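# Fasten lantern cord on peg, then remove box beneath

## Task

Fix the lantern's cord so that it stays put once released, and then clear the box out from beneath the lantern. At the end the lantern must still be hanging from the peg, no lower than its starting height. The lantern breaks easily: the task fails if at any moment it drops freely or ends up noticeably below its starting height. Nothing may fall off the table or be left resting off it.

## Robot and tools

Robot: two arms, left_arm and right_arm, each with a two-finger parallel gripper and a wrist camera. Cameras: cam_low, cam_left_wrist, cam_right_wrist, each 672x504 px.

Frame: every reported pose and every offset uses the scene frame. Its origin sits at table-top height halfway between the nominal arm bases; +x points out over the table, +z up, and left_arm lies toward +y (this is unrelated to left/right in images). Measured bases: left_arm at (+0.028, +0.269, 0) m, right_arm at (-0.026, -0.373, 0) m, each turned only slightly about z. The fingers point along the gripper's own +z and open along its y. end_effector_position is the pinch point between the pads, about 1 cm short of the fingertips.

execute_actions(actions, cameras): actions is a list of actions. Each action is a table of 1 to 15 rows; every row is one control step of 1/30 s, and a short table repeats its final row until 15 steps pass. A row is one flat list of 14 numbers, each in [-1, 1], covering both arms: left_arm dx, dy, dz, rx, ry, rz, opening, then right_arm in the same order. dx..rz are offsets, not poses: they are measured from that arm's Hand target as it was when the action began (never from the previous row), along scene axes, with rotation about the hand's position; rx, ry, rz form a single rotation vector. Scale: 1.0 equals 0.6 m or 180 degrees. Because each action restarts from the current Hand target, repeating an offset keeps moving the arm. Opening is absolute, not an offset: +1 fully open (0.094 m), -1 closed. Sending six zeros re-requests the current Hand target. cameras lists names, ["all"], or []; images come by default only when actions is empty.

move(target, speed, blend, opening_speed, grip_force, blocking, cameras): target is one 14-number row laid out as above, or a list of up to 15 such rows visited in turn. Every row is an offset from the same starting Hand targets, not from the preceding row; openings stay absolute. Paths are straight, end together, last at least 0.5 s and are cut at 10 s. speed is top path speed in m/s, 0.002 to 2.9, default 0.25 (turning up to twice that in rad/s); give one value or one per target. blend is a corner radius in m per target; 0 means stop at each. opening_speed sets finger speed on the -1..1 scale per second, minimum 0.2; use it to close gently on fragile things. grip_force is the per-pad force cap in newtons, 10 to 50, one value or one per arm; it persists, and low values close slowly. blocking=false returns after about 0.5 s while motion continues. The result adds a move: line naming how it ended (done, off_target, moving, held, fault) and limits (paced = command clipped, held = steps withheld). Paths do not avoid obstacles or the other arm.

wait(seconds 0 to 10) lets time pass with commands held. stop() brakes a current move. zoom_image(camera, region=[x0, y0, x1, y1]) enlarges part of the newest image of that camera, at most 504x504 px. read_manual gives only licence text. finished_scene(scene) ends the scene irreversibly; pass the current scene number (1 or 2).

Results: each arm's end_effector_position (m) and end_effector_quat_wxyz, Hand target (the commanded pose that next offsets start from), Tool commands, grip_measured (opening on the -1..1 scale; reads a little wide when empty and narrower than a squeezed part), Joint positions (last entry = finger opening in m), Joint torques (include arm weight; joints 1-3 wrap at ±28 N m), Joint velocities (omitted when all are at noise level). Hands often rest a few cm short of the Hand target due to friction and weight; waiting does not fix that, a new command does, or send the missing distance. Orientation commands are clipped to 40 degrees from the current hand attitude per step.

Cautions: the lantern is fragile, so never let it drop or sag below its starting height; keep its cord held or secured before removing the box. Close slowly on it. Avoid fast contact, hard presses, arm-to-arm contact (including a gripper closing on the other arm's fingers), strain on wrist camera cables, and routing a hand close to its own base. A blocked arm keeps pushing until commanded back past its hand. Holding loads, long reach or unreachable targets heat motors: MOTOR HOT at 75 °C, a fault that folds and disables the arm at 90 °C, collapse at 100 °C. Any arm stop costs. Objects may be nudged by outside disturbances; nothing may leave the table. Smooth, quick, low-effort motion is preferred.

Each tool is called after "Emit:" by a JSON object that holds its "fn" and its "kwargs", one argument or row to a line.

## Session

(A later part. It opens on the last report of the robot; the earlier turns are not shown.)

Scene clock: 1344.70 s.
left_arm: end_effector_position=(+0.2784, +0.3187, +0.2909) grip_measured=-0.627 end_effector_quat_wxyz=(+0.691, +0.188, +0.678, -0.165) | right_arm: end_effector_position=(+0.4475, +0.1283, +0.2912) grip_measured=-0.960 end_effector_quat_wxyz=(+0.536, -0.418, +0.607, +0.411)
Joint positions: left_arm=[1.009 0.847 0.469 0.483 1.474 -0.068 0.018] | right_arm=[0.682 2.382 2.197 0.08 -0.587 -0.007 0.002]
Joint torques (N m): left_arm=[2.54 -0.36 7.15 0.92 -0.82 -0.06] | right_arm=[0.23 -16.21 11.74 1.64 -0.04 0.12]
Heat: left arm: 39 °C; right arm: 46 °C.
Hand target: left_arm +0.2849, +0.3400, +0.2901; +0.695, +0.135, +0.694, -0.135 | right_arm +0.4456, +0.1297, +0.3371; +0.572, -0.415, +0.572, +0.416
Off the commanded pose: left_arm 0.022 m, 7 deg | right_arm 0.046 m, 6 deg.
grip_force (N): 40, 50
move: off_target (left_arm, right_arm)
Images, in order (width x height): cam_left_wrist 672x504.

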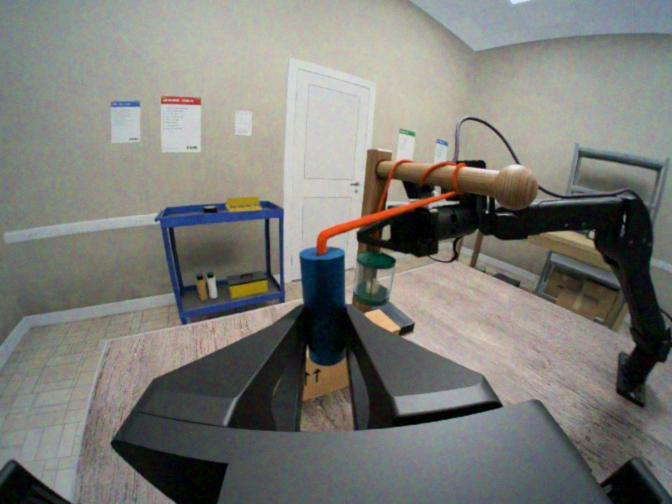

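Emit:
{"fn": "move", "kwargs": {
  "target": [
    [0.1,-0.1333,-0.0667,0,0,-0.0167,-0.75,0,0,0,0,0,0,-1.0],
    [0.0917,-0.3,-0.15,0,0,0,-0.75,0,0,0,0,0,0,-1.0],
    [0.0417,-0.4167,-0.2083,0,0,0.0778,-0.75,0,0,0,0,0,0,-1.0],
    [-0.0083,-0.5333,-0.2,0,0,0.1444,-0.75,0,0,0,0,0,0,-1.0],
    [-0.0917,-0.5667,-0.1667,0,0,0.0778,-0.75,0,0,0,0,0,0,-1.0]
  ],
  "speed": 0.13,
  "blend": [0.03,0.03,0.03,0.03,0],
  "cameras": ["cam_left_wrist","cam_low"]
}}

Emit:
{"fn": "zoom_image", "kwargs": {
  "camera": "cam_left_wrist",
  "region": [80, 0, 400, 260]
}}

Scene clock: 1379.47 s.
left_arm: end_effector_position=(+0.2318, -0.0042, +0.1857) grip_measured=-0.627 end_effector_quat_wxyz=(+0.706, +0.054, +0.705, -0.047) | right_arm: end_effector_position=(+0.4475, +0.1283, +0.2911) grip_measured=-0.960 end_effector_quat_wxyz=(+0.536, -0.418, +0.608, +0.411)
Joint positions: left_arm=[-1.434 1.576 0.438 1.142 -1.33 0.013 0.018] | right_arm=[0.682 2.382 2.197 0.08 -0.587 -0.007 0.002]
Joint torques (N m): left_arm=[-0.57 -6.27 4.67 1.26 -0.05 0] | right_arm=[0.23 -16.23 11.73 1.64 -0.04 0.11]
Heat: left arm: 39 °C; right arm: 46 °C.
Hand target: left_arm +0.2298, +0.0000, +0.1900; +0.706, +0.050, +0.705, -0.049 | right_arm +0.4456, +0.1297, +0.3370; +0.572, -0.415, +0.572, +0.416
Off the commanded pose: left_arm 0.006 m, 1 deg | right_arm 0.046 m, 6 deg.
grip_force (N): 40, 50
move: off_target (right_arm)
Images, in order (width x height): cam_low 672x504, cam_left_wrist 672x504.

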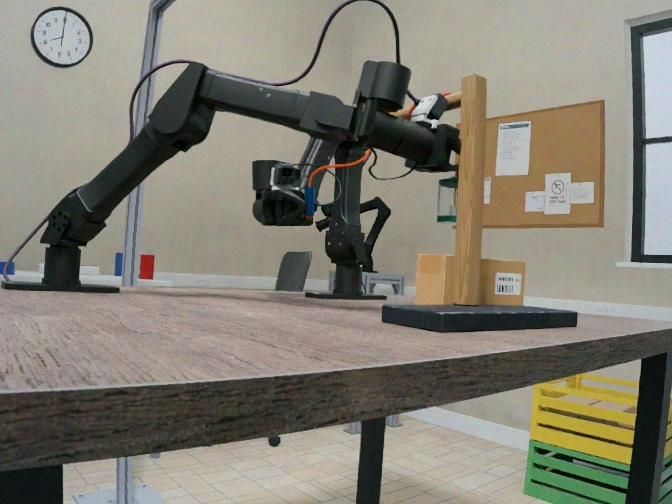

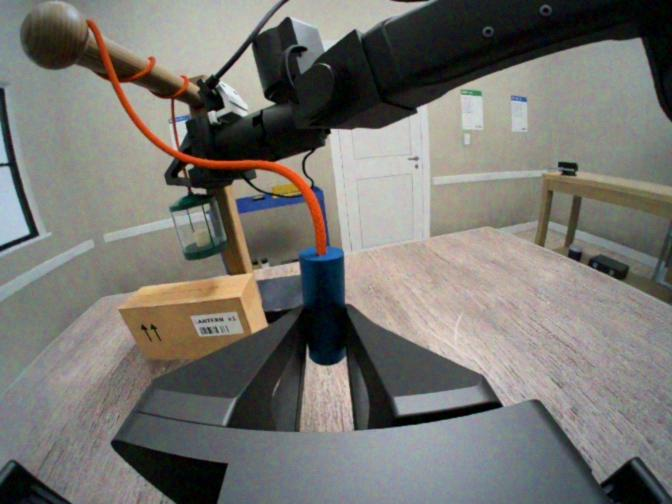

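Scaled by 1.575 from the camera's 672x504 image, which has a finer 960x720 frame.

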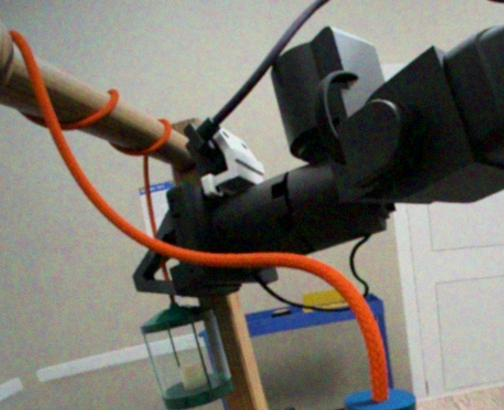

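Emit:
{"fn": "move", "kwargs": {
  "target": [
    [0.1167,0.05,-0.05,0,0,0.0444,-0.75,0,0,0,0,0,0,-1.0],
    [0.1583,0.1667,-0.0417,0,0,-0.0111,-0.75,0,0,0,0,0,0,-1.0],
    [0.1917,0.2833,0.0167,0,0,-0.0778,-0.75,0,0,0,0,0,0,-1.0],
    [0.1917,0.4333,0.1,0,0,-0.0944,-0.75,0,0,0,0,0,0,-1.0],
    [0.2167,0.55,0.15,0,0,-0.1111,-0.75,0,0,0,0,0,0,-1.0]
  ],
  "speed": 0.13,
  "blend": [0.03,0.03,0.03,0.03,0],
  "cameras": ["cam_left_wrist","cam_right_wrist"]
}}

Emit:
{"fn": "zoom_image", "kwargs": {
  "camera": "cam_left_wrist",
  "region": [380, 60, 672, 280]
}}

Scene clock: 1416.93 s.
left_arm: end_effector_position=(+0.3586, +0.3267, +0.2717) grip_measured=-0.627 end_effector_quat_wxyz=(+0.683, +0.165, +0.690, -0.173) | right_arm: end_effector_position=(+0.4475, +0.1283, +0.2911) grip_measured=-0.960 end_effector_quat_wxyz=(+0.536, -0.418, +0.608, +0.411)
Joint positions: left_arm=[0.726 1.16 0.569 0.576 1.17 0 0.018] | right_arm=[0.682 2.382 2.197 0.08 -0.587 -0.007 0.002]
Joint torques (N m): left_arm=[0.79 -1.59 9.73 1.46 0.18 -0.03] | right_arm=[0.23 -16.24 11.73 1.63 -0.04 0.11]
Heat: left arm: 37 °C; right arm: 46 °C.
Hand target: left_arm +0.3598, +0.3300, +0.2800; +0.687, +0.171, +0.685, -0.171 | right_arm +0.4456, +0.1297, +0.3370; +0.572, -0.415, +0.572, +0.416
Off the commanded pose: left_arm 0.009 m, 1 deg | right_arm 0.046 m, 6 deg.
grip_force (N): 40, 50
move: off_target (right_arm)
Images, in order (width x height): cam_left_wrist 672x504, cam_right_wrist 672x504.

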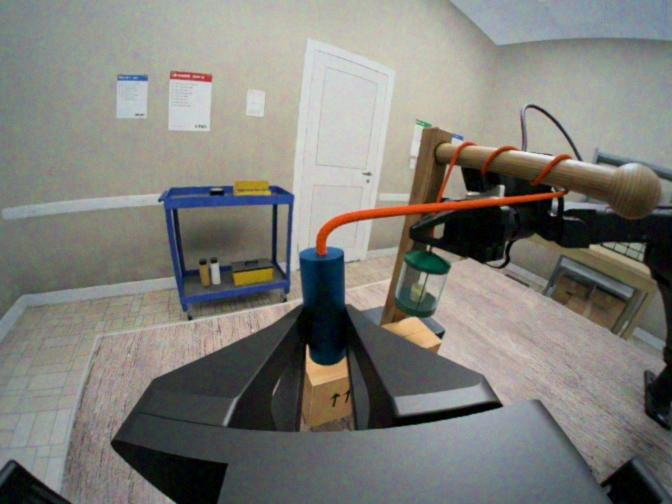

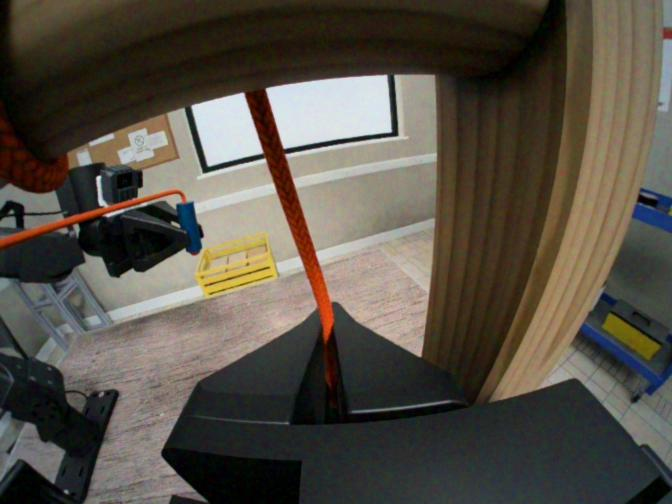

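Scaled by 1.726 from the camera's 672x504 image, which has a finer 960x720 frame.

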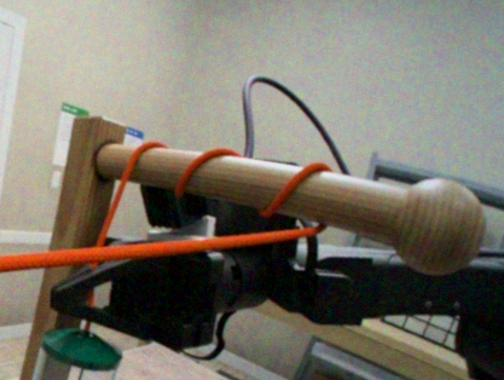

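Emit:
{"fn": "move", "kwargs": {
  "target": [0.0667,0.0833,0,0,0,0,-0.75,0,0,0,0,0,0,-1.0],
  "speed": 0.06,
  "cameras": ["cam_left_wrist"]
}}

Emit:
{"fn": "zoom_image", "kwargs": {
  "camera": "cam_left_wrist",
  "region": [380, 60, 672, 280]
}}

Scene clock: 1426.13 s.
left_arm: end_effector_position=(+0.3875, +0.3482, +0.2778) grip_measured=-0.627 end_effector_quat_wxyz=(+0.678, +0.218, +0.671, -0.206) | right_arm: end_effector_position=(+0.4475, +0.1283, +0.2911) grip_measured=-0.960 end_effector_quat_wxyz=(+0.536, -0.418, +0.608, +0.411)
Joint positions: left_arm=[0.747 1.414 0.753 0.674 1.318 0.007 0.018] | right_arm=[0.682 2.382 2.197 0.08 -0.587 -0.007 0.002]
Joint torques (N m): left_arm=[3.37 -2.41 9.72 1.22 -0.76 -0.14] | right_arm=[0.23 -16.24 11.73 1.63 -0.04 0.11]
Heat: left arm: 38 °C; right arm: 46 °C.
Hand target: left_arm +0.3998, +0.3800, +0.2801; +0.687, +0.171, +0.685, -0.171 | right_arm +0.4456, +0.1297, +0.3370; +0.572, -0.415, +0.572, +0.416
Off the commanded pose: left_arm 0.034 m, 7 deg | right_arm 0.046 m, 6 deg.
grip_force (N): 40, 50
move: off_target (left_arm, right_arm)
Images, in order (width x height): cam_left_wrist 672x504.

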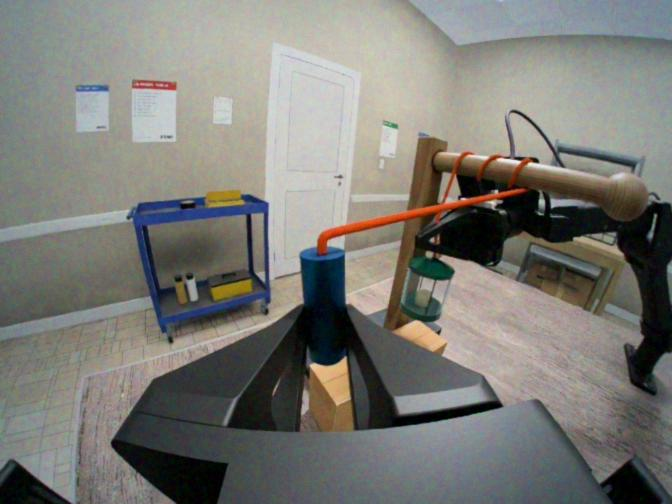

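Scaled by 1.726 from the camera's 672x504 image, which has a finer 960x720 frame.

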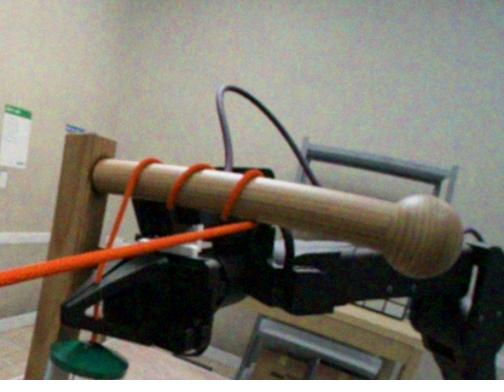

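Emit:
{"fn": "move", "kwargs": {
  "target": [
    [-0.0667,-0.1667,0.1333,0,0,0.0222,-0.75,0,0,0,0,0,0,-1.0],
    [-0.0917,-0.2667,0.325,0,0,0.0444,-0.75,0,0,0,0,0,0,-1.0],
    [-0.1083,-0.4667,0.3417,0,0,0.1,-0.75,0,0,0,0,0,0,-1.0],
    [-0.1417,-0.6,0.3083,0,0,0.1833,-0.75,0,0,0,0,0,0,-1.0],
    [-0.2,-0.6083,0.1333,0,0,0.1889,-0.75,0,0,0,0,0,0,-1.0],
    [-0.25,-0.6167,-0.1,0,0,0.1333,-0.75,0,0,0,0,0,0,-1.0]
  ],
  "speed": 0.14,
  "blend": [0.03,0.03,0.03,0.03,0.03,0],
  "cameras": ["cam_left_wrist","cam_low"]
}}

Emit:
{"fn": "zoom_image", "kwargs": {
  "camera": "cam_left_wrist",
  "region": [80, 0, 400, 260]
}}

Scene clock: 1459.60 s.
left_arm: end_effector_position=(+0.2528, +0.0152, +0.2278) grip_measured=-0.627 end_effector_quat_wxyz=(+0.708, +0.003, +0.705, -0.027) | right_arm: end_effector_position=(+0.4475, +0.1283, +0.2911) grip_measured=-0.960 end_effector_quat_wxyz=(+0.536, -0.418, +0.608, +0.411)
Joint positions: left_arm=[-1.356 1.419 0.521 0.92 -1.353 -0.012 0.018] | right_arm=[0.682 2.382 2.197 0.08 -0.587 -0.007 0.002]
Joint torques (N m): left_arm=[-1.01 -2.48 5.37 1.47 0.17 0.15] | right_arm=[0.21 -16.23 11.74 1.64 -0.04 0.11]
Heat: left arm: 38 °C; right arm: 47 °C.
Hand target: left_arm +0.2498, +0.0099, +0.2201; +0.707, +0.025, +0.706, -0.025 | right_arm +0.4456, +0.1297, +0.3370; +0.572, -0.415, +0.572, +0.416
Off the commanded pose: left_arm 0.010 m, 3 deg | right_arm 0.046 m, 6 deg.
grip_force (N): 40, 50
move: off_target (left_arm, right_arm)
Images, in order (width x height): cam_low 672x504, cam_left_wrist 672x504.

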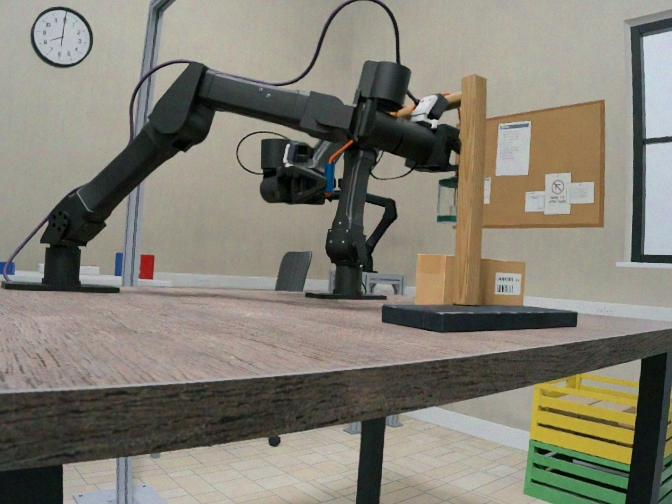

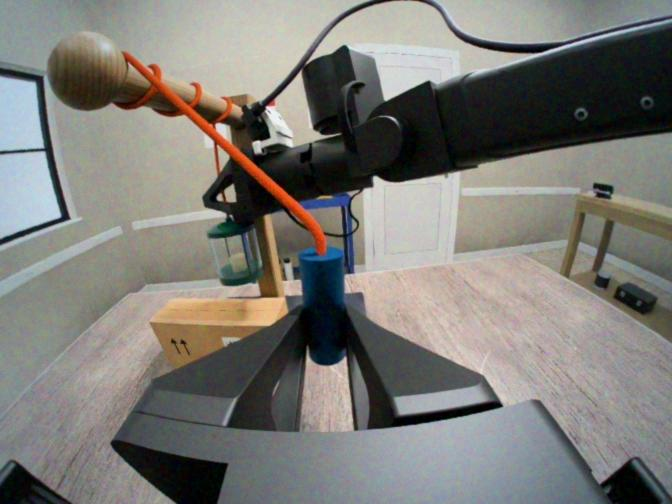

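Scaled by 1.575 from the camera's 672x504 image, which has a finer 960x720 frame.

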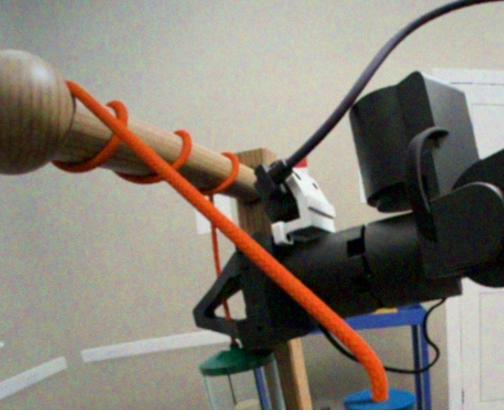

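Emit:
{"fn": "move", "kwargs": {
  "target": [
    [0.1253,0.0168,-0.05,0,0,0.0222,-0.75,0,0,0,0,0,0,-1.0],
    [0.1253,0.0252,-0.0917,0,0,0.0111,-0.75,0,0,0,0,0,0,-1.0]
  ],
  "speed": 0.08,
  "blend": [0.02,0],
  "cameras": ["cam_left_wrist"]
}}

Emit:
{"fn": "zoom_image", "kwargs": {
  "camera": "cam_left_wrist",
  "region": [80, 0, 400, 260]
}}

Scene clock: 1489.10 s.
left_arm: end_effector_position=(+0.3246, +0.0334, +0.1885) grip_measured=-0.627 end_effector_quat_wxyz=(+0.722, -0.043, +0.689, -0.035) | right_arm: end_effector_position=(+0.4475, +0.1283, +0.2911) grip_measured=-0.960 end_effector_quat_wxyz=(+0.536, -0.418, +0.608, +0.411)
Joint positions: left_arm=[-1.081 1.694 0.484 1.319 -1.131 -0.012 0.018] | right_arm=[0.682 2.382 2.197 0.08 -0.587 -0.007 0.002]
Joint torques (N m): left_arm=[-0.08 -2.7 3.59 0.92 0.44 0.19] | right_arm=[0.23 -16.24 11.74 1.64 -0.04 0.11]
Heat: left arm: 38 °C; right arm: 47 °C.
Hand target: left_arm +0.3249, +0.0251, +0.1651; +0.708, +0.013, +0.706, -0.012 | right_arm +0.4456, +0.1297, +0.3370; +0.572, -0.415, +0.572, +0.416
Off the commanded pose: left_arm 0.025 m, 7 deg | right_arm 0.046 m, 6 deg.
grip_force (N): 40, 50
move: off_target (left_arm, right_arm); blend cut to 0.0128 m at target 1
Images, in order (width x height): cam_left_wrist 672x504.

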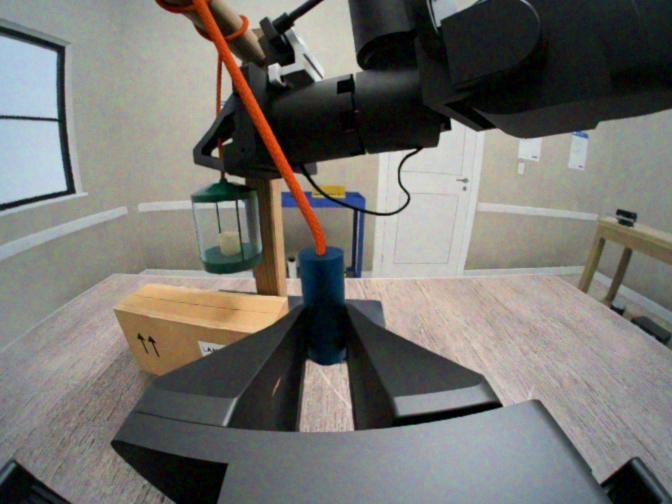

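Scaled by 1.575 from the camera's 672x504 image, which has a finer 960x720 frame.

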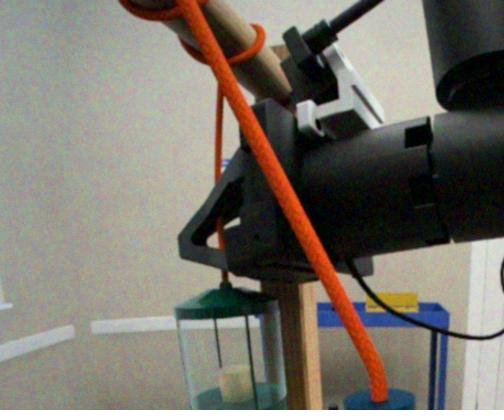

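Emit:
{"fn": "move", "kwargs": {
  "target": [
    [0,0.125,0.0417,0,0,-0.0444,-0.75,0,0,0,0,0,0,-1.0],
    [0.0333,0.2417,0.0667,0,0,-0.1111,-0.75,0,0,0,0,0,0,-1.0],
    [0.0333,0.35,0.1417,0,0,-0.1389,-0.75,0,0,0,0,0,0,-1.0],
    [0.0333,0.375,0.1917,0,0,-0.1556,-0.75,0,0,0,0,0,0,-1.0]
  ],
  "speed": 0.11,
  "blend": [0.03,0.03,0.02,0],
  "cameras": ["cam_left_wrist"]
}}

Emit:
{"fn": "zoom_image", "kwargs": {
  "camera": "cam_left_wrist",
  "region": [300, 0, 672, 260]
}}

Scene clock: 1522.30 s.
left_arm: end_effector_position=(+0.3402, +0.2405, +0.2736) grip_measured=-0.627 end_effector_quat_wxyz=(+0.681, +0.197, +0.678, -0.195) | right_arm: end_effector_position=(+0.4475, +0.1283, +0.2911) grip_measured=-0.960 end_effector_quat_wxyz=(+0.536, -0.418, +0.608, +0.411)
Joint positions: left_arm=[0.433 0.901 0.45 0.456 0.955 0 0.018] | right_arm=[0.682 2.382 2.197 0.08 -0.587 -0.007 0.002]
Joint torques (N m): left_arm=[1.57 -0.27 10.06 1.38 -0.13 -0.04] | right_arm=[0.23 -16.24 11.73 1.64 -0.04 0.11]
Heat: left arm: 36 °C; right arm: 47 °C.
Hand target: left_arm +0.3449, +0.2501, +0.2800; +0.683, +0.183, +0.682, -0.183 | right_arm +0.4456, +0.1297, +0.3370; +0.572, -0.415, +0.572, +0.416
Off the commanded pose: left_arm 0.012 m, 2 deg | right_arm 0.046 m, 6 deg.
grip_force (N): 40, 50
move: off_target (left_arm, right_arm); blend cut to 0.0168 m at target 3
Images, in order (width x height): cam_left_wrist 672x504.

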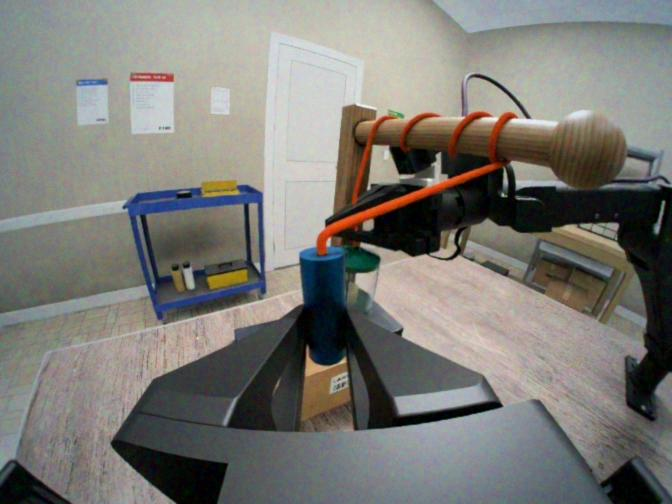

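Scaled by 1.355 from the camera's 672x504 image, which has a finer 960x720 frame.

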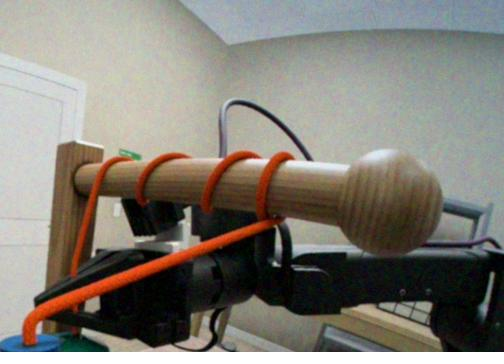

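Emit:
{"fn": "zoom_image", "kwargs": {
  "camera": "cam_left_wrist",
  "region": [430, 90, 550, 190]
}}

Scaled by 4.200 from the camera's 672x504 image, which has a finer 960x720 frame.

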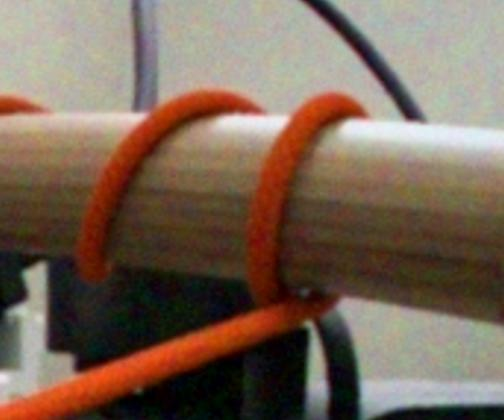

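Emit:
{"fn": "move", "kwargs": {
  "target": [0.075,0.05,0.0,0,0,0,-0.75,0,0,0,0,0,0,-1.0],
  "speed": 0.06,
  "cameras": ["cam_left_wrist"]
}}

Emit:
{"fn": "zoom_image", "kwargs": {
  "camera": "cam_left_wrist",
  "region": [340, 40, 672, 260]
}}

Scene clock: 1538.00 s.
left_arm: end_effector_position=(+0.3714, +0.2493, +0.2795) grip_measured=-0.628 end_effector_quat_wxyz=(+0.677, +0.240, +0.660, -0.220) | right_arm: end_effector_position=(+0.4475, +0.1283, +0.2911) grip_measured=-0.960 end_effector_quat_wxyz=(+0.536, -0.418, +0.608, +0.411)
Joint positions: left_arm=[0.461 1.153 0.572 0.607 1.084 0.013 0.017] | right_arm=[0.682 2.382 2.197 0.08 -0.587 -0.007 0.002]
Joint torques (N m): left_arm=[3.47 -0.8 9.44 1.26 -0.85 -0.2] | right_arm=[0.21 -16.23 11.74 1.64 -0.04 0.11]
Heat: left arm: 37 °C; right arm: 47 °C.
Hand target: left_arm +0.3900, +0.2802, +0.2801; +0.683, +0.183, +0.682, -0.183 | right_arm +0.4456, +0.1297, +0.3370; +0.572, -0.415, +0.572, +0.416
Off the commanded pose: left_arm 0.036 m, 8 deg | right_arm 0.046 m, 6 deg.
grip_force (N): 40, 50
move: off_target (left_arm, right_arm)
Images, in order (width x height): cam_left_wrist 672x504.

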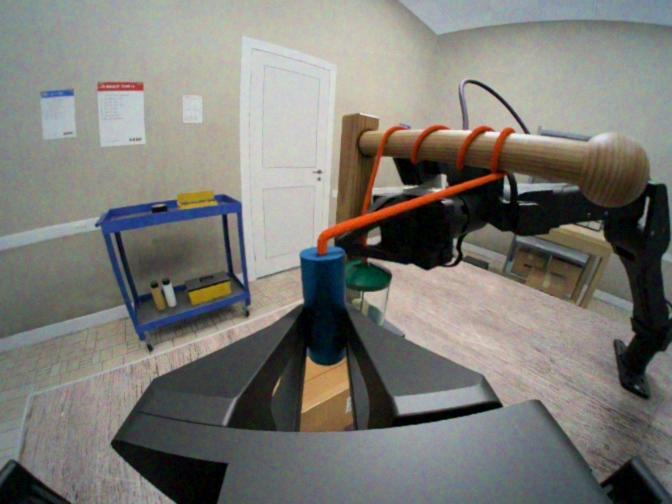

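Scaled by 1.518 from the camera's 672x504 image, which has a finer 960x720 frame.

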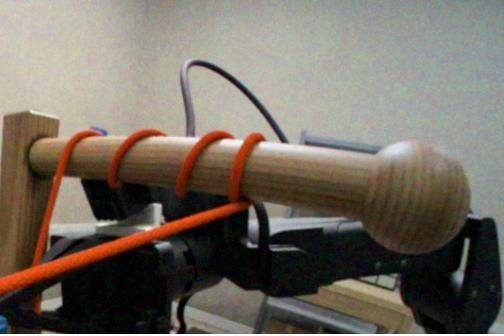

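Emit:
{"fn": "move", "kwargs": {
  "target": [
    [-0.075,-0.1337,0.1332,0,0,0.0278,-0.75,0,0,0,0,0,0,-1.0],
    [-0.0833,-0.192,0.3082,0,0,0.0556,-0.75,0,0,0,0,0,0,-1.0],
    [-0.0917,-0.3003,0.3132,0,0,0.1222,-0.75,0,0,0,0,0,0,-1.0]
  ],
  "speed": 0.1,
  "blend": [0.02,0.02,0],
  "cameras": ["cam_left_wrist","cam_low"]
}}

Scene clock: 1601.70 s.
left_arm: end_effector_position=(+0.3355, +0.1143, +0.4221) grip_measured=-0.628 end_effector_quat_wxyz=(+0.663, +0.073, +0.745, +0.009) | right_arm: end_effector_position=(+0.4475, +0.1283, +0.2911) grip_measured=-0.960 end_effector_quat_wxyz=(+0.536, -0.418, +0.608, +0.411)
Joint positions: left_arm=[-0.79 1.064 1.257 -0.357 -0.738 0.001 0.017] | right_arm=[0.682 2.382 2.197 0.08 -0.587 -0.007 0.002]
Joint torques (N m): left_arm=[-2.02 -1.18 11.67 2.83 0.2 -0.01] | right_arm=[0.21 -16.23 11.73 1.64 -0.04 0.11]
Heat: left arm: 41 °C; right arm: 48 °C.
Hand target: left_arm +0.3348, +0.0999, +0.4680; +0.706, +0.050, +0.705, -0.050 | right_arm +0.4456, +0.1297, +0.3370; +0.572, -0.415, +0.572, +0.416
Off the commanded pose: left_arm 0.048 m, 10 deg | right_arm 0.046 m, 6 deg.
grip_force (N): 40, 50
move: off_target (left_arm, right_arm)
Images, in order (width x height): cam_low 672x504, cam_left_wrist 672x504.

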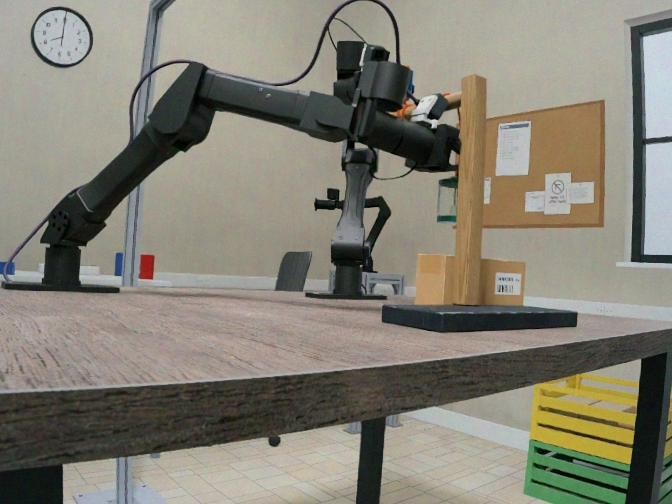

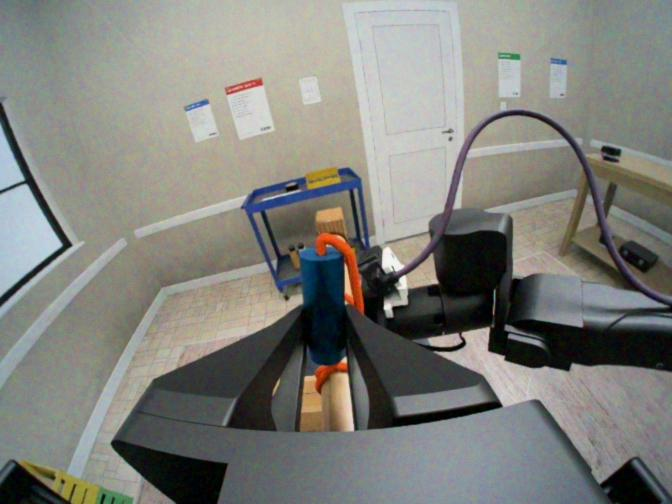

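Emit:
{"fn": "zoom_image", "kwargs": {
  "camera": "cam_left_wrist",
  "region": [240, 190, 440, 440]
}}

Emit:
{"fn": "zoom_image", "kwargs": {
  "camera": "cam_low",
  "region": [330, 40, 510, 200]
}}

Scaled by 2.016 from the camera's 672x504 image, which has a finer 960x720 frame.

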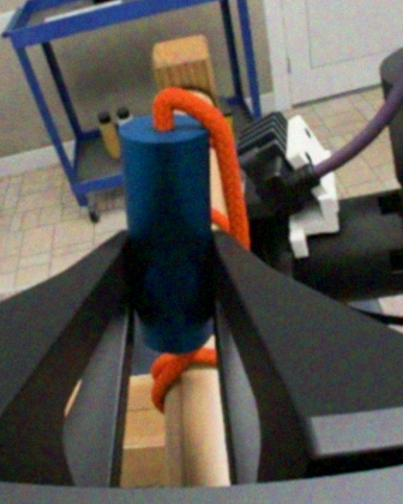

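Scaled by 2.800 from the camera's 672x504 image, which has a finer 960x720 frame.

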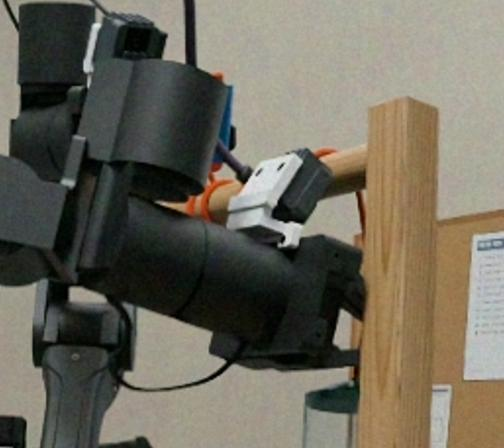

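Emit:
{"fn": "move", "kwargs": {
  "target": [
    [-0.008,-0.0665,-0.0467,0,0,0.0556,-0.75,0,0,0,0,0,0,-1.0],
    [-0.028,-0.1082,-0.13,0,0,0.1,-0.75,0,0,0,0,0,0,-1.0]
  ],
  "speed": 0.07,
  "blend": [0.01,0],
  "cameras": ["cam_left_wrist","cam_low"]
}}

Emit:
{"fn": "zoom_image", "kwargs": {
  "camera": "cam_left_wrist",
  "region": [120, 130, 440, 400]
}}

Scene clock: 1662.97 s.
left_arm: end_effector_position=(+0.3206, +0.0545, +0.3891) grip_measured=-0.628 end_effector_quat_wxyz=(+0.699, -0.086, +0.705, +0.089) | right_arm: end_effector_position=(+0.4475, +0.1283, +0.2911) grip_measured=-0.960 end_effector_quat_wxyz=(+0.536, -0.418, +0.608, +0.411)
Joint positions: left_arm=[-1.108 1.351 1.18 0.127 -1.396 -0.038 0.017] | right_arm=[0.682 2.382 2.197 0.08 -0.587 -0.007 0.002]
Joint torques (N m): left_arm=[-2.45 -3.18 7.42 1.77 0.4 0.26] | right_arm=[0.23 -16.21 11.73 1.64 -0.05 0.12]
Heat: left arm: 46 °C; right arm: 48 °C.
Hand target: left_arm +0.3181, +0.0350, +0.3900; +0.705, -0.061, +0.704, +0.062 | right_arm +0.4456, +0.1297, +0.3370; +0.572, -0.415, +0.572, +0.416
Off the commanded pose: left_arm 0.020 m, 4 deg | right_arm 0.046 m, 6 deg.
grip_force (N): 40, 50
move: off_target (left_arm, right_arm)
Images, in order (width x height): cam_low 672x504, cam_left_wrist 672x504.

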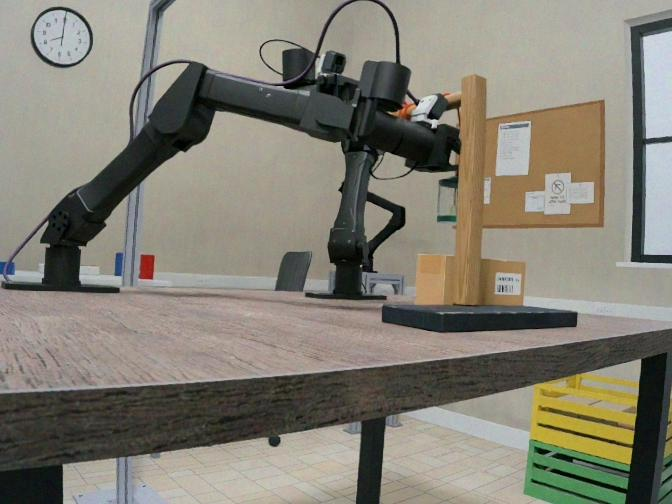

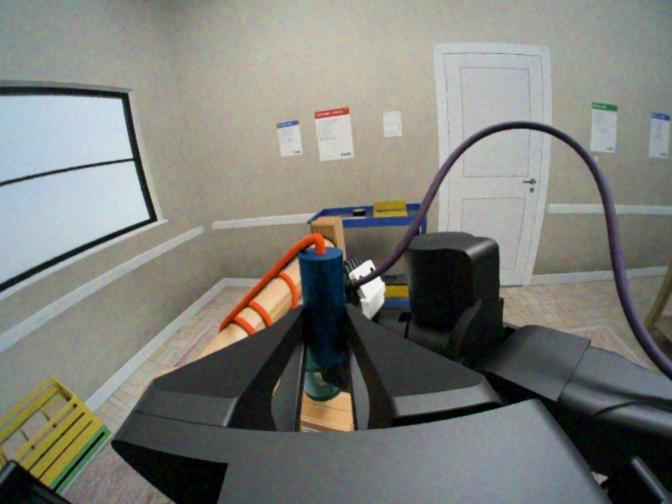

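Scaled by 1.575 from the camera's 672x504 image, which has a finer 960x720 frame.

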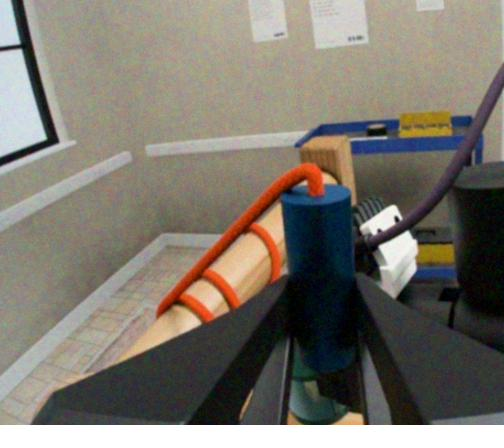

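Emit:
{"fn": "move", "kwargs": {
  "target": [0.0083,0.0083,-0.0833,0,0,0.0278,-0.75,0,0,0,0,0,0,-1.0],
  "speed": 0.05,
  "cameras": ["cam_left_wrist"]
}}

Emit:
{"fn": "zoom_image", "kwargs": {
  "camera": "cam_left_wrist",
  "region": [120, 80, 440, 350]
}}

Scene clock: 1715.30 s.
left_arm: end_effector_position=(+0.3234, +0.0420, +0.3478) grip_measured=-0.628 end_effector_quat_wxyz=(+0.703, -0.098, +0.700, +0.081) | right_arm: end_effector_position=(+0.4475, +0.1283, +0.2911) grip_measured=-0.960 end_effector_quat_wxyz=(+0.536, -0.418, +0.608, +0.411)
Joint positions: left_arm=[-1.117 1.409 1.04 0.38 -1.41 -0.014 0.017] | right_arm=[0.682 2.382 2.197 0.08 -0.587 -0.007 0.002]
Joint torques (N m): left_arm=[-0.4 -3.32 6.42 1.38 -0.1 0.1] | right_arm=[0.23 -16.24 11.71 1.63 -0.04 0.12]
Heat: left arm: 45 °C; right arm: 48 °C.
Hand target: left_arm +0.3231, +0.0400, +0.3401; +0.702, -0.092, +0.701, +0.092 | right_arm +0.4456, +0.1297, +0.3370; +0.572, -0.415, +0.572, +0.416
Off the commanded pose: left_arm 0.008 m, 2 deg | right_arm 0.046 m, 6 deg.
grip_force (N): 40, 50
move: off_target (right_arm)
Images, in order (width x height): cam_left_wrist 672x504.

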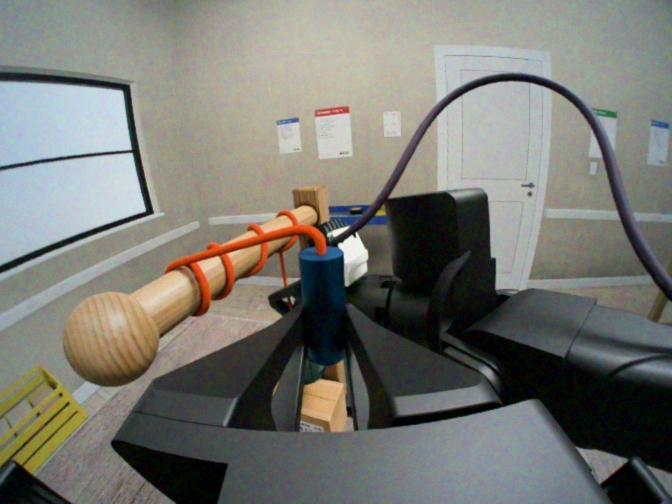

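Scaled by 1.575 from the camera's 672x504 image, which has a finer 960x720 frame.

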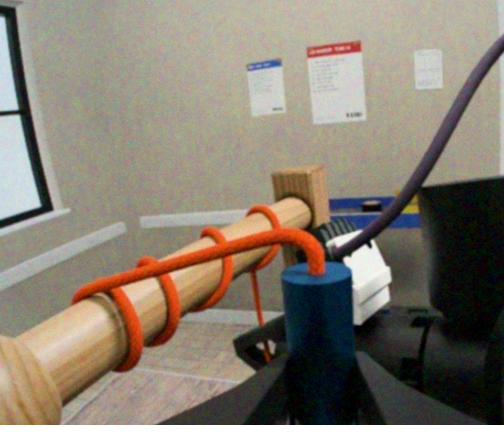

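Emit:
{"fn": "move", "kwargs": {
  "target": [-0.0185,0.0167,-0.0667,0,0,0,-0.75,0,0,0,0,0,0,-1.0],
  "speed": 0.06,
  "cameras": ["cam_left_wrist"]
}}

Emit:
{"fn": "zoom_image", "kwargs": {
  "camera": "cam_left_wrist",
  "region": [60, 60, 400, 320]
}}

Scene clock: 1748.73 s.
left_arm: end_effector_position=(+0.3150, +0.0504, +0.3034) grip_measured=-0.628 end_effector_quat_wxyz=(+0.702, -0.097, +0.700, +0.088) | right_arm: end_effector_position=(+0.4475, +0.1283, +0.2911) grip_measured=-0.960 end_effector_quat_wxyz=(+0.536, -0.418, +0.608, +0.411)
Joint positions: left_arm=[-1.133 1.409 0.863 0.549 -1.435 -0.009 0.017] | right_arm=[0.682 2.382 2.197 0.08 -0.587 -0.007 0.002]
Joint torques (N m): left_arm=[-0.88 -4.18 6.2 1.37 -0.07 0.17] | right_arm=[0.23 -16.23 11.74 1.63 -0.04 0.12]
Heat: left arm: 41 °C; right arm: 49 °C.
Hand target: left_arm +0.3120, +0.0500, +0.3000; +0.702, -0.092, +0.701, +0.092 | right_arm +0.4456, +0.1297, +0.3370; +0.572, -0.415, +0.572, +0.416
Off the commanded pose: left_arm 0.004 m, 1 deg | right_arm 0.046 m, 6 deg.
grip_force (N): 40, 50
move: off_target (right_arm)
Images, in order (width x height): cam_left_wrist 672x504.

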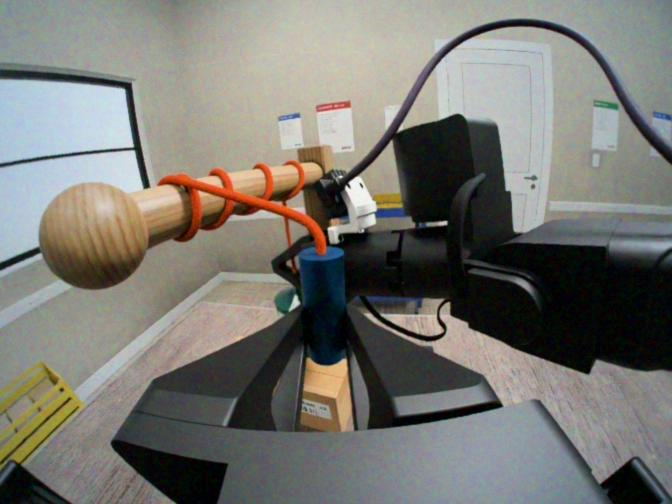

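Scaled by 1.482 from the camera's 672x504 image, which has a finer 960x720 frame.

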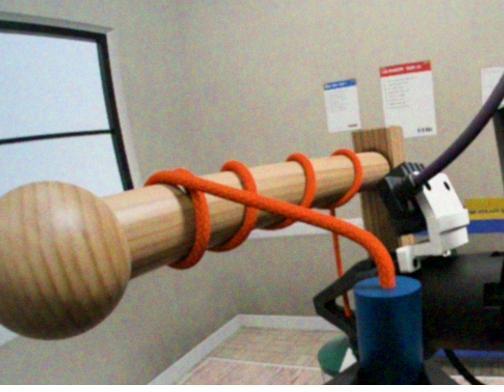

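Emit:
{"fn": "move", "kwargs": {
  "target": [-0.0483,0.0083,-0.0167,0,0,0,-0.75,0,0,0,0,0,0,-1.0],
  "speed": 0.06,
  "cameras": ["cam_left_wrist"]
}}

Emit:
{"fn": "zoom_image", "kwargs": {
  "camera": "cam_left_wrist",
  "region": [60, 40, 400, 300]
}}

Scene clock: 1787.93 s.
left_arm: end_effector_position=(+0.2876, +0.0575, +0.2912) grip_measured=-0.628 end_effector_quat_wxyz=(+0.700, -0.107, +0.699, +0.097) | right_arm: end_effector_position=(+0.4475, +0.1283, +0.2911) grip_measured=-0.960 end_effector_quat_wxyz=(+0.536, -0.418, +0.608, +0.411)
Joint positions: left_arm=[-1.217 1.379 0.787 0.596 -1.545 -0.009 0.017] | right_arm=[0.682 2.382 2.197 0.08 -0.587 -0.007 0.002]
Joint torques (N m): left_arm=[-1.35 -4.93 5.86 1.14 0.11 0.11] | right_arm=[0.23 -16.23 11.74 1.64 -0.04 0.11]
Heat: left arm: 41 °C; right arm: 49 °C.
Hand target: left_arm +0.2830, +0.0550, +0.2901; +0.702, -0.092, +0.701, +0.092 | right_arm +0.4456, +0.1297, +0.3370; +0.572, -0.415, +0.572, +0.416
Off the commanded pose: left_arm 0.005 m, 2 deg | right_arm 0.046 m, 6 deg.
grip_force (N): 40, 50
move: off_target (right_arm)
Images, in order (width x height): cam_left_wrist 672x504.

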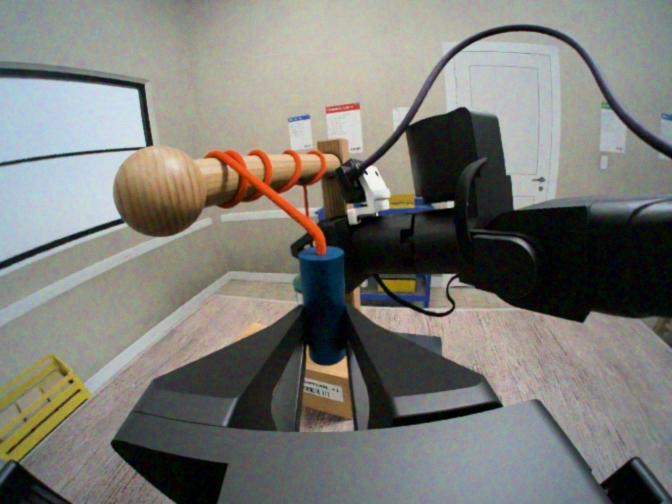

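Scaled by 1.482 from the camera's 672x504 image, which has a finer 960x720 frame.

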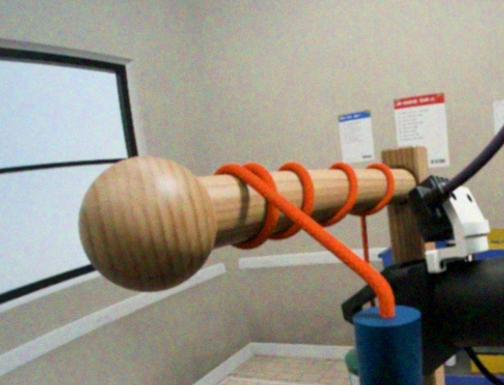

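Emit:
{"fn": "move", "kwargs": {
  "target": [0.02,0.05,-0.025,0,0,-0.0389,-0.75,0,0,0,0,0,0,-1.0],
  "speed": 0.05,
  "cameras": ["cam_left_wrist"]
}}

Emit:
{"fn": "zoom_image", "kwargs": {
  "camera": "cam_left_wrist",
  "region": [120, 40, 440, 300]
}}

Scene clock: 1824.33 s.
left_arm: end_effector_position=(+0.2951, +0.0813, +0.2741) grip_measured=-0.628 end_effector_quat_wxyz=(+0.705, -0.051, +0.706, +0.052) | right_arm: end_effector_position=(+0.4475, +0.1283, +0.2911) grip_measured=-0.960 end_effector_quat_wxyz=(+0.536, -0.418, +0.608, +0.411)
Joint positions: left_arm=[-1.143 1.205 0.599 0.6 -1.328 -0.005 0.017] | right_arm=[0.682 2.382 2.197 0.08 -0.587 -0.007 0.002]
Joint torques (N m): left_arm=[0.61 -4.08 6.16 1.38 0.11 0.14] | right_arm=[0.21 -16.23 11.74 1.64 -0.04 0.12]
Heat: left arm: 39 °C; right arm: 49 °C.
Hand target: left_arm +0.2950, +0.0850, +0.2751; +0.706, -0.049, +0.705, +0.049 | right_arm +0.4456, +0.1297, +0.3370; +0.572, -0.415, +0.572, +0.416
Off the commanded pose: left_arm 0.004 m, 0 deg | right_arm 0.046 m, 6 deg.
grip_force (N): 40, 50
move: off_target (right_arm)
Images, in order (width x height): cam_left_wrist 672x504.

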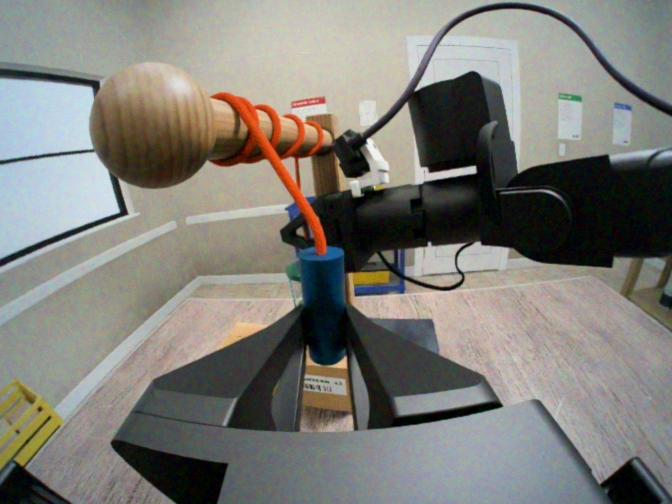

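Scaled by 1.575 from the camera's 672x504 image, which has a finer 960x720 frame.

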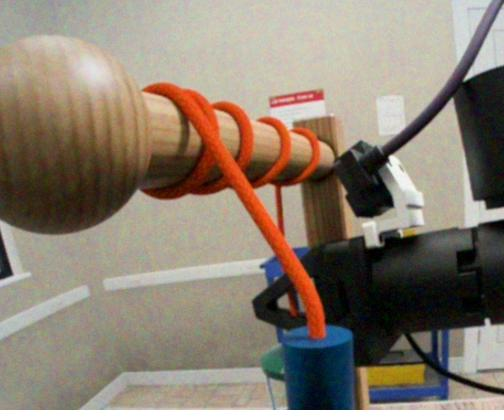

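Emit:
{"fn": "move", "kwargs": {
  "target": [0.0133,0.0183,-0.0233,0,0,0,-0.75,0,0,0,0,0,0,-1.0],
  "speed": 0.05,
  "cameras": ["cam_left_wrist"]
}}

Emit:
{"fn": "zoom_image", "kwargs": {
  "camera": "cam_left_wrist",
  "region": [120, 40, 440, 300]
}}

Scene clock: 1841.40 s.
left_arm: end_effector_position=(+0.3029, +0.0944, +0.2675) grip_measured=-0.628 end_effector_quat_wxyz=(+0.709, -0.066, +0.701, +0.041) | right_arm: end_effector_position=(+0.4475, +0.1283, +0.2911) grip_measured=-0.960 end_effector_quat_wxyz=(+0.536, -0.418, +0.608, +0.411)
Joint positions: left_arm=[-1.09 1.191 0.542 0.681 -1.281 -0.004 0.017] | right_arm=[0.682 2.382 2.197 0.08 -0.587 -0.007 0.002]
Joint torques (N m): left_arm=[0.55 -3.14 5.55 1.13 0.22 0.13] | right_arm=[0.21 -16.21 11.73 1.64 -0.04 0.12]
Heat: left arm: 39 °C; right arm: 49 °C.
Hand target: left_arm +0.3030, +0.0960, +0.2610; +0.706, -0.049, +0.705, +0.049 | right_arm +0.4456, +0.1297, +0.3370; +0.572, -0.415, +0.572, +0.416
Off the commanded pose: left_arm 0.007 m, 2 deg | right_arm 0.046 m, 6 deg.
grip_force (N): 40, 50
move: off_target (right_arm)
Images, in order (width x height): cam_left_wrist 672x504.

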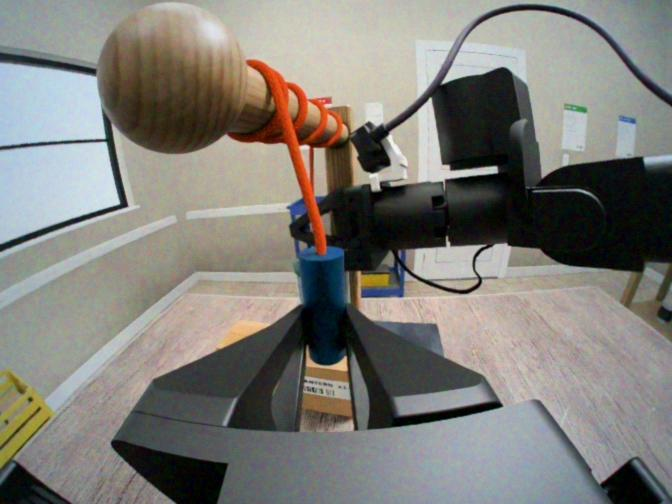

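Scaled by 1.575 from the camera's 672x504 image, which has a finer 960x720 frame.

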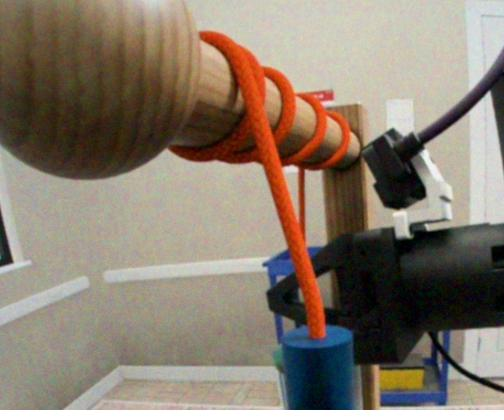

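Emit:
{"fn": "move", "kwargs": {
  "target": [0.0,0.0167,-0.005,0,0,0,-0.75,0,0,0,0,0,0,-1.0],
  "speed": 0.04,
  "cameras": ["cam_left_wrist","cam_low"]
}}

Emit:
{"fn": "zoom_image", "kwargs": {
  "camera": "cam_low",
  "region": [330, 60, 510, 260]
}}

Scene clock: 1859.33 s.
left_arm: end_effector_position=(+0.3031, +0.1029, +0.2666) grip_measured=-0.628 end_effector_quat_wxyz=(+0.711, -0.067, +0.699, +0.036) | right_arm: end_effector_position=(+0.4475, +0.1283, +0.2911) grip_measured=-0.960 end_effector_quat_wxyz=(+0.536, -0.418, +0.608, +0.411)
Joint positions: left_arm=[-1.07 1.153 0.51 0.688 -1.255 -0.002 0.017] | right_arm=[0.682 2.382 2.197 0.08 -0.587 -0.007 0.002]
Joint torques (N m): left_arm=[0.57 -3.02 5.35 1.15 0.11 0.11] | right_arm=[0.23 -16.23 11.75 1.64 -0.04 0.11]
Heat: left arm: 39 °C; right arm: 49 °C.
Hand target: left_arm +0.3030, +0.1059, +0.2580; +0.706, -0.049, +0.705, +0.049 | right_arm +0.4456, +0.1297, +0.3370; +0.572, -0.415, +0.572, +0.416
Off the commanded pose: left_arm 0.009 m, 3 deg | right_arm 0.046 m, 6 deg.
grip_force (N): 40, 50
move: off_target (left_arm, right_arm)
Images, in order (width x height): cam_low 672x504, cam_left_wrist 672x504.

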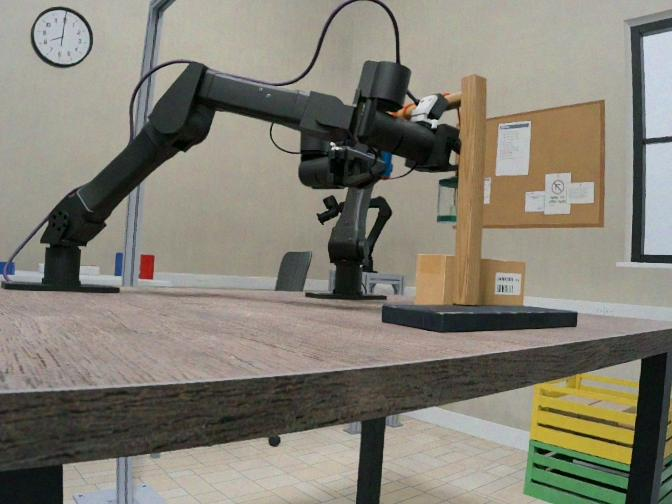

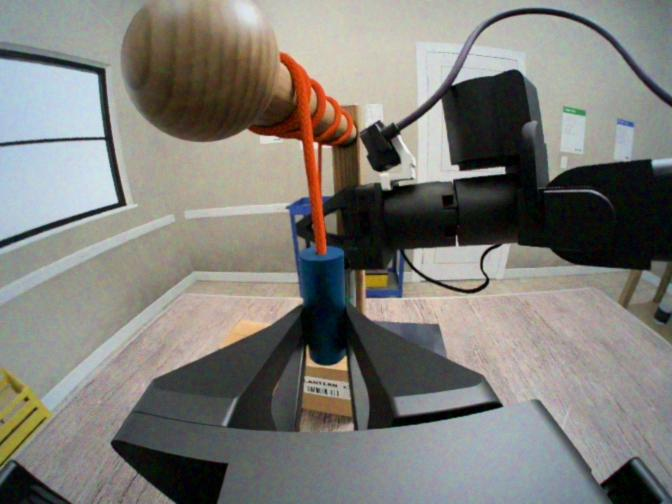

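Scaled by 2.520 from the camera's 672x504 image, which has a finer 960x720 frame.

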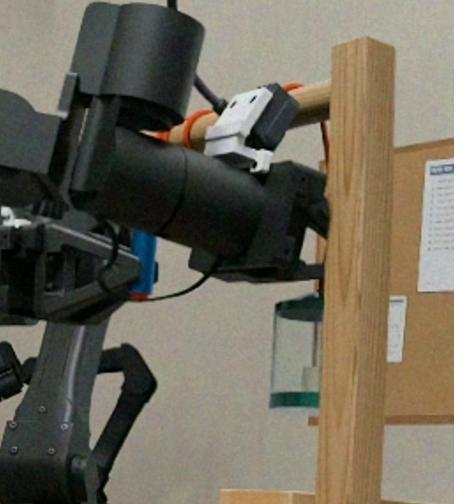

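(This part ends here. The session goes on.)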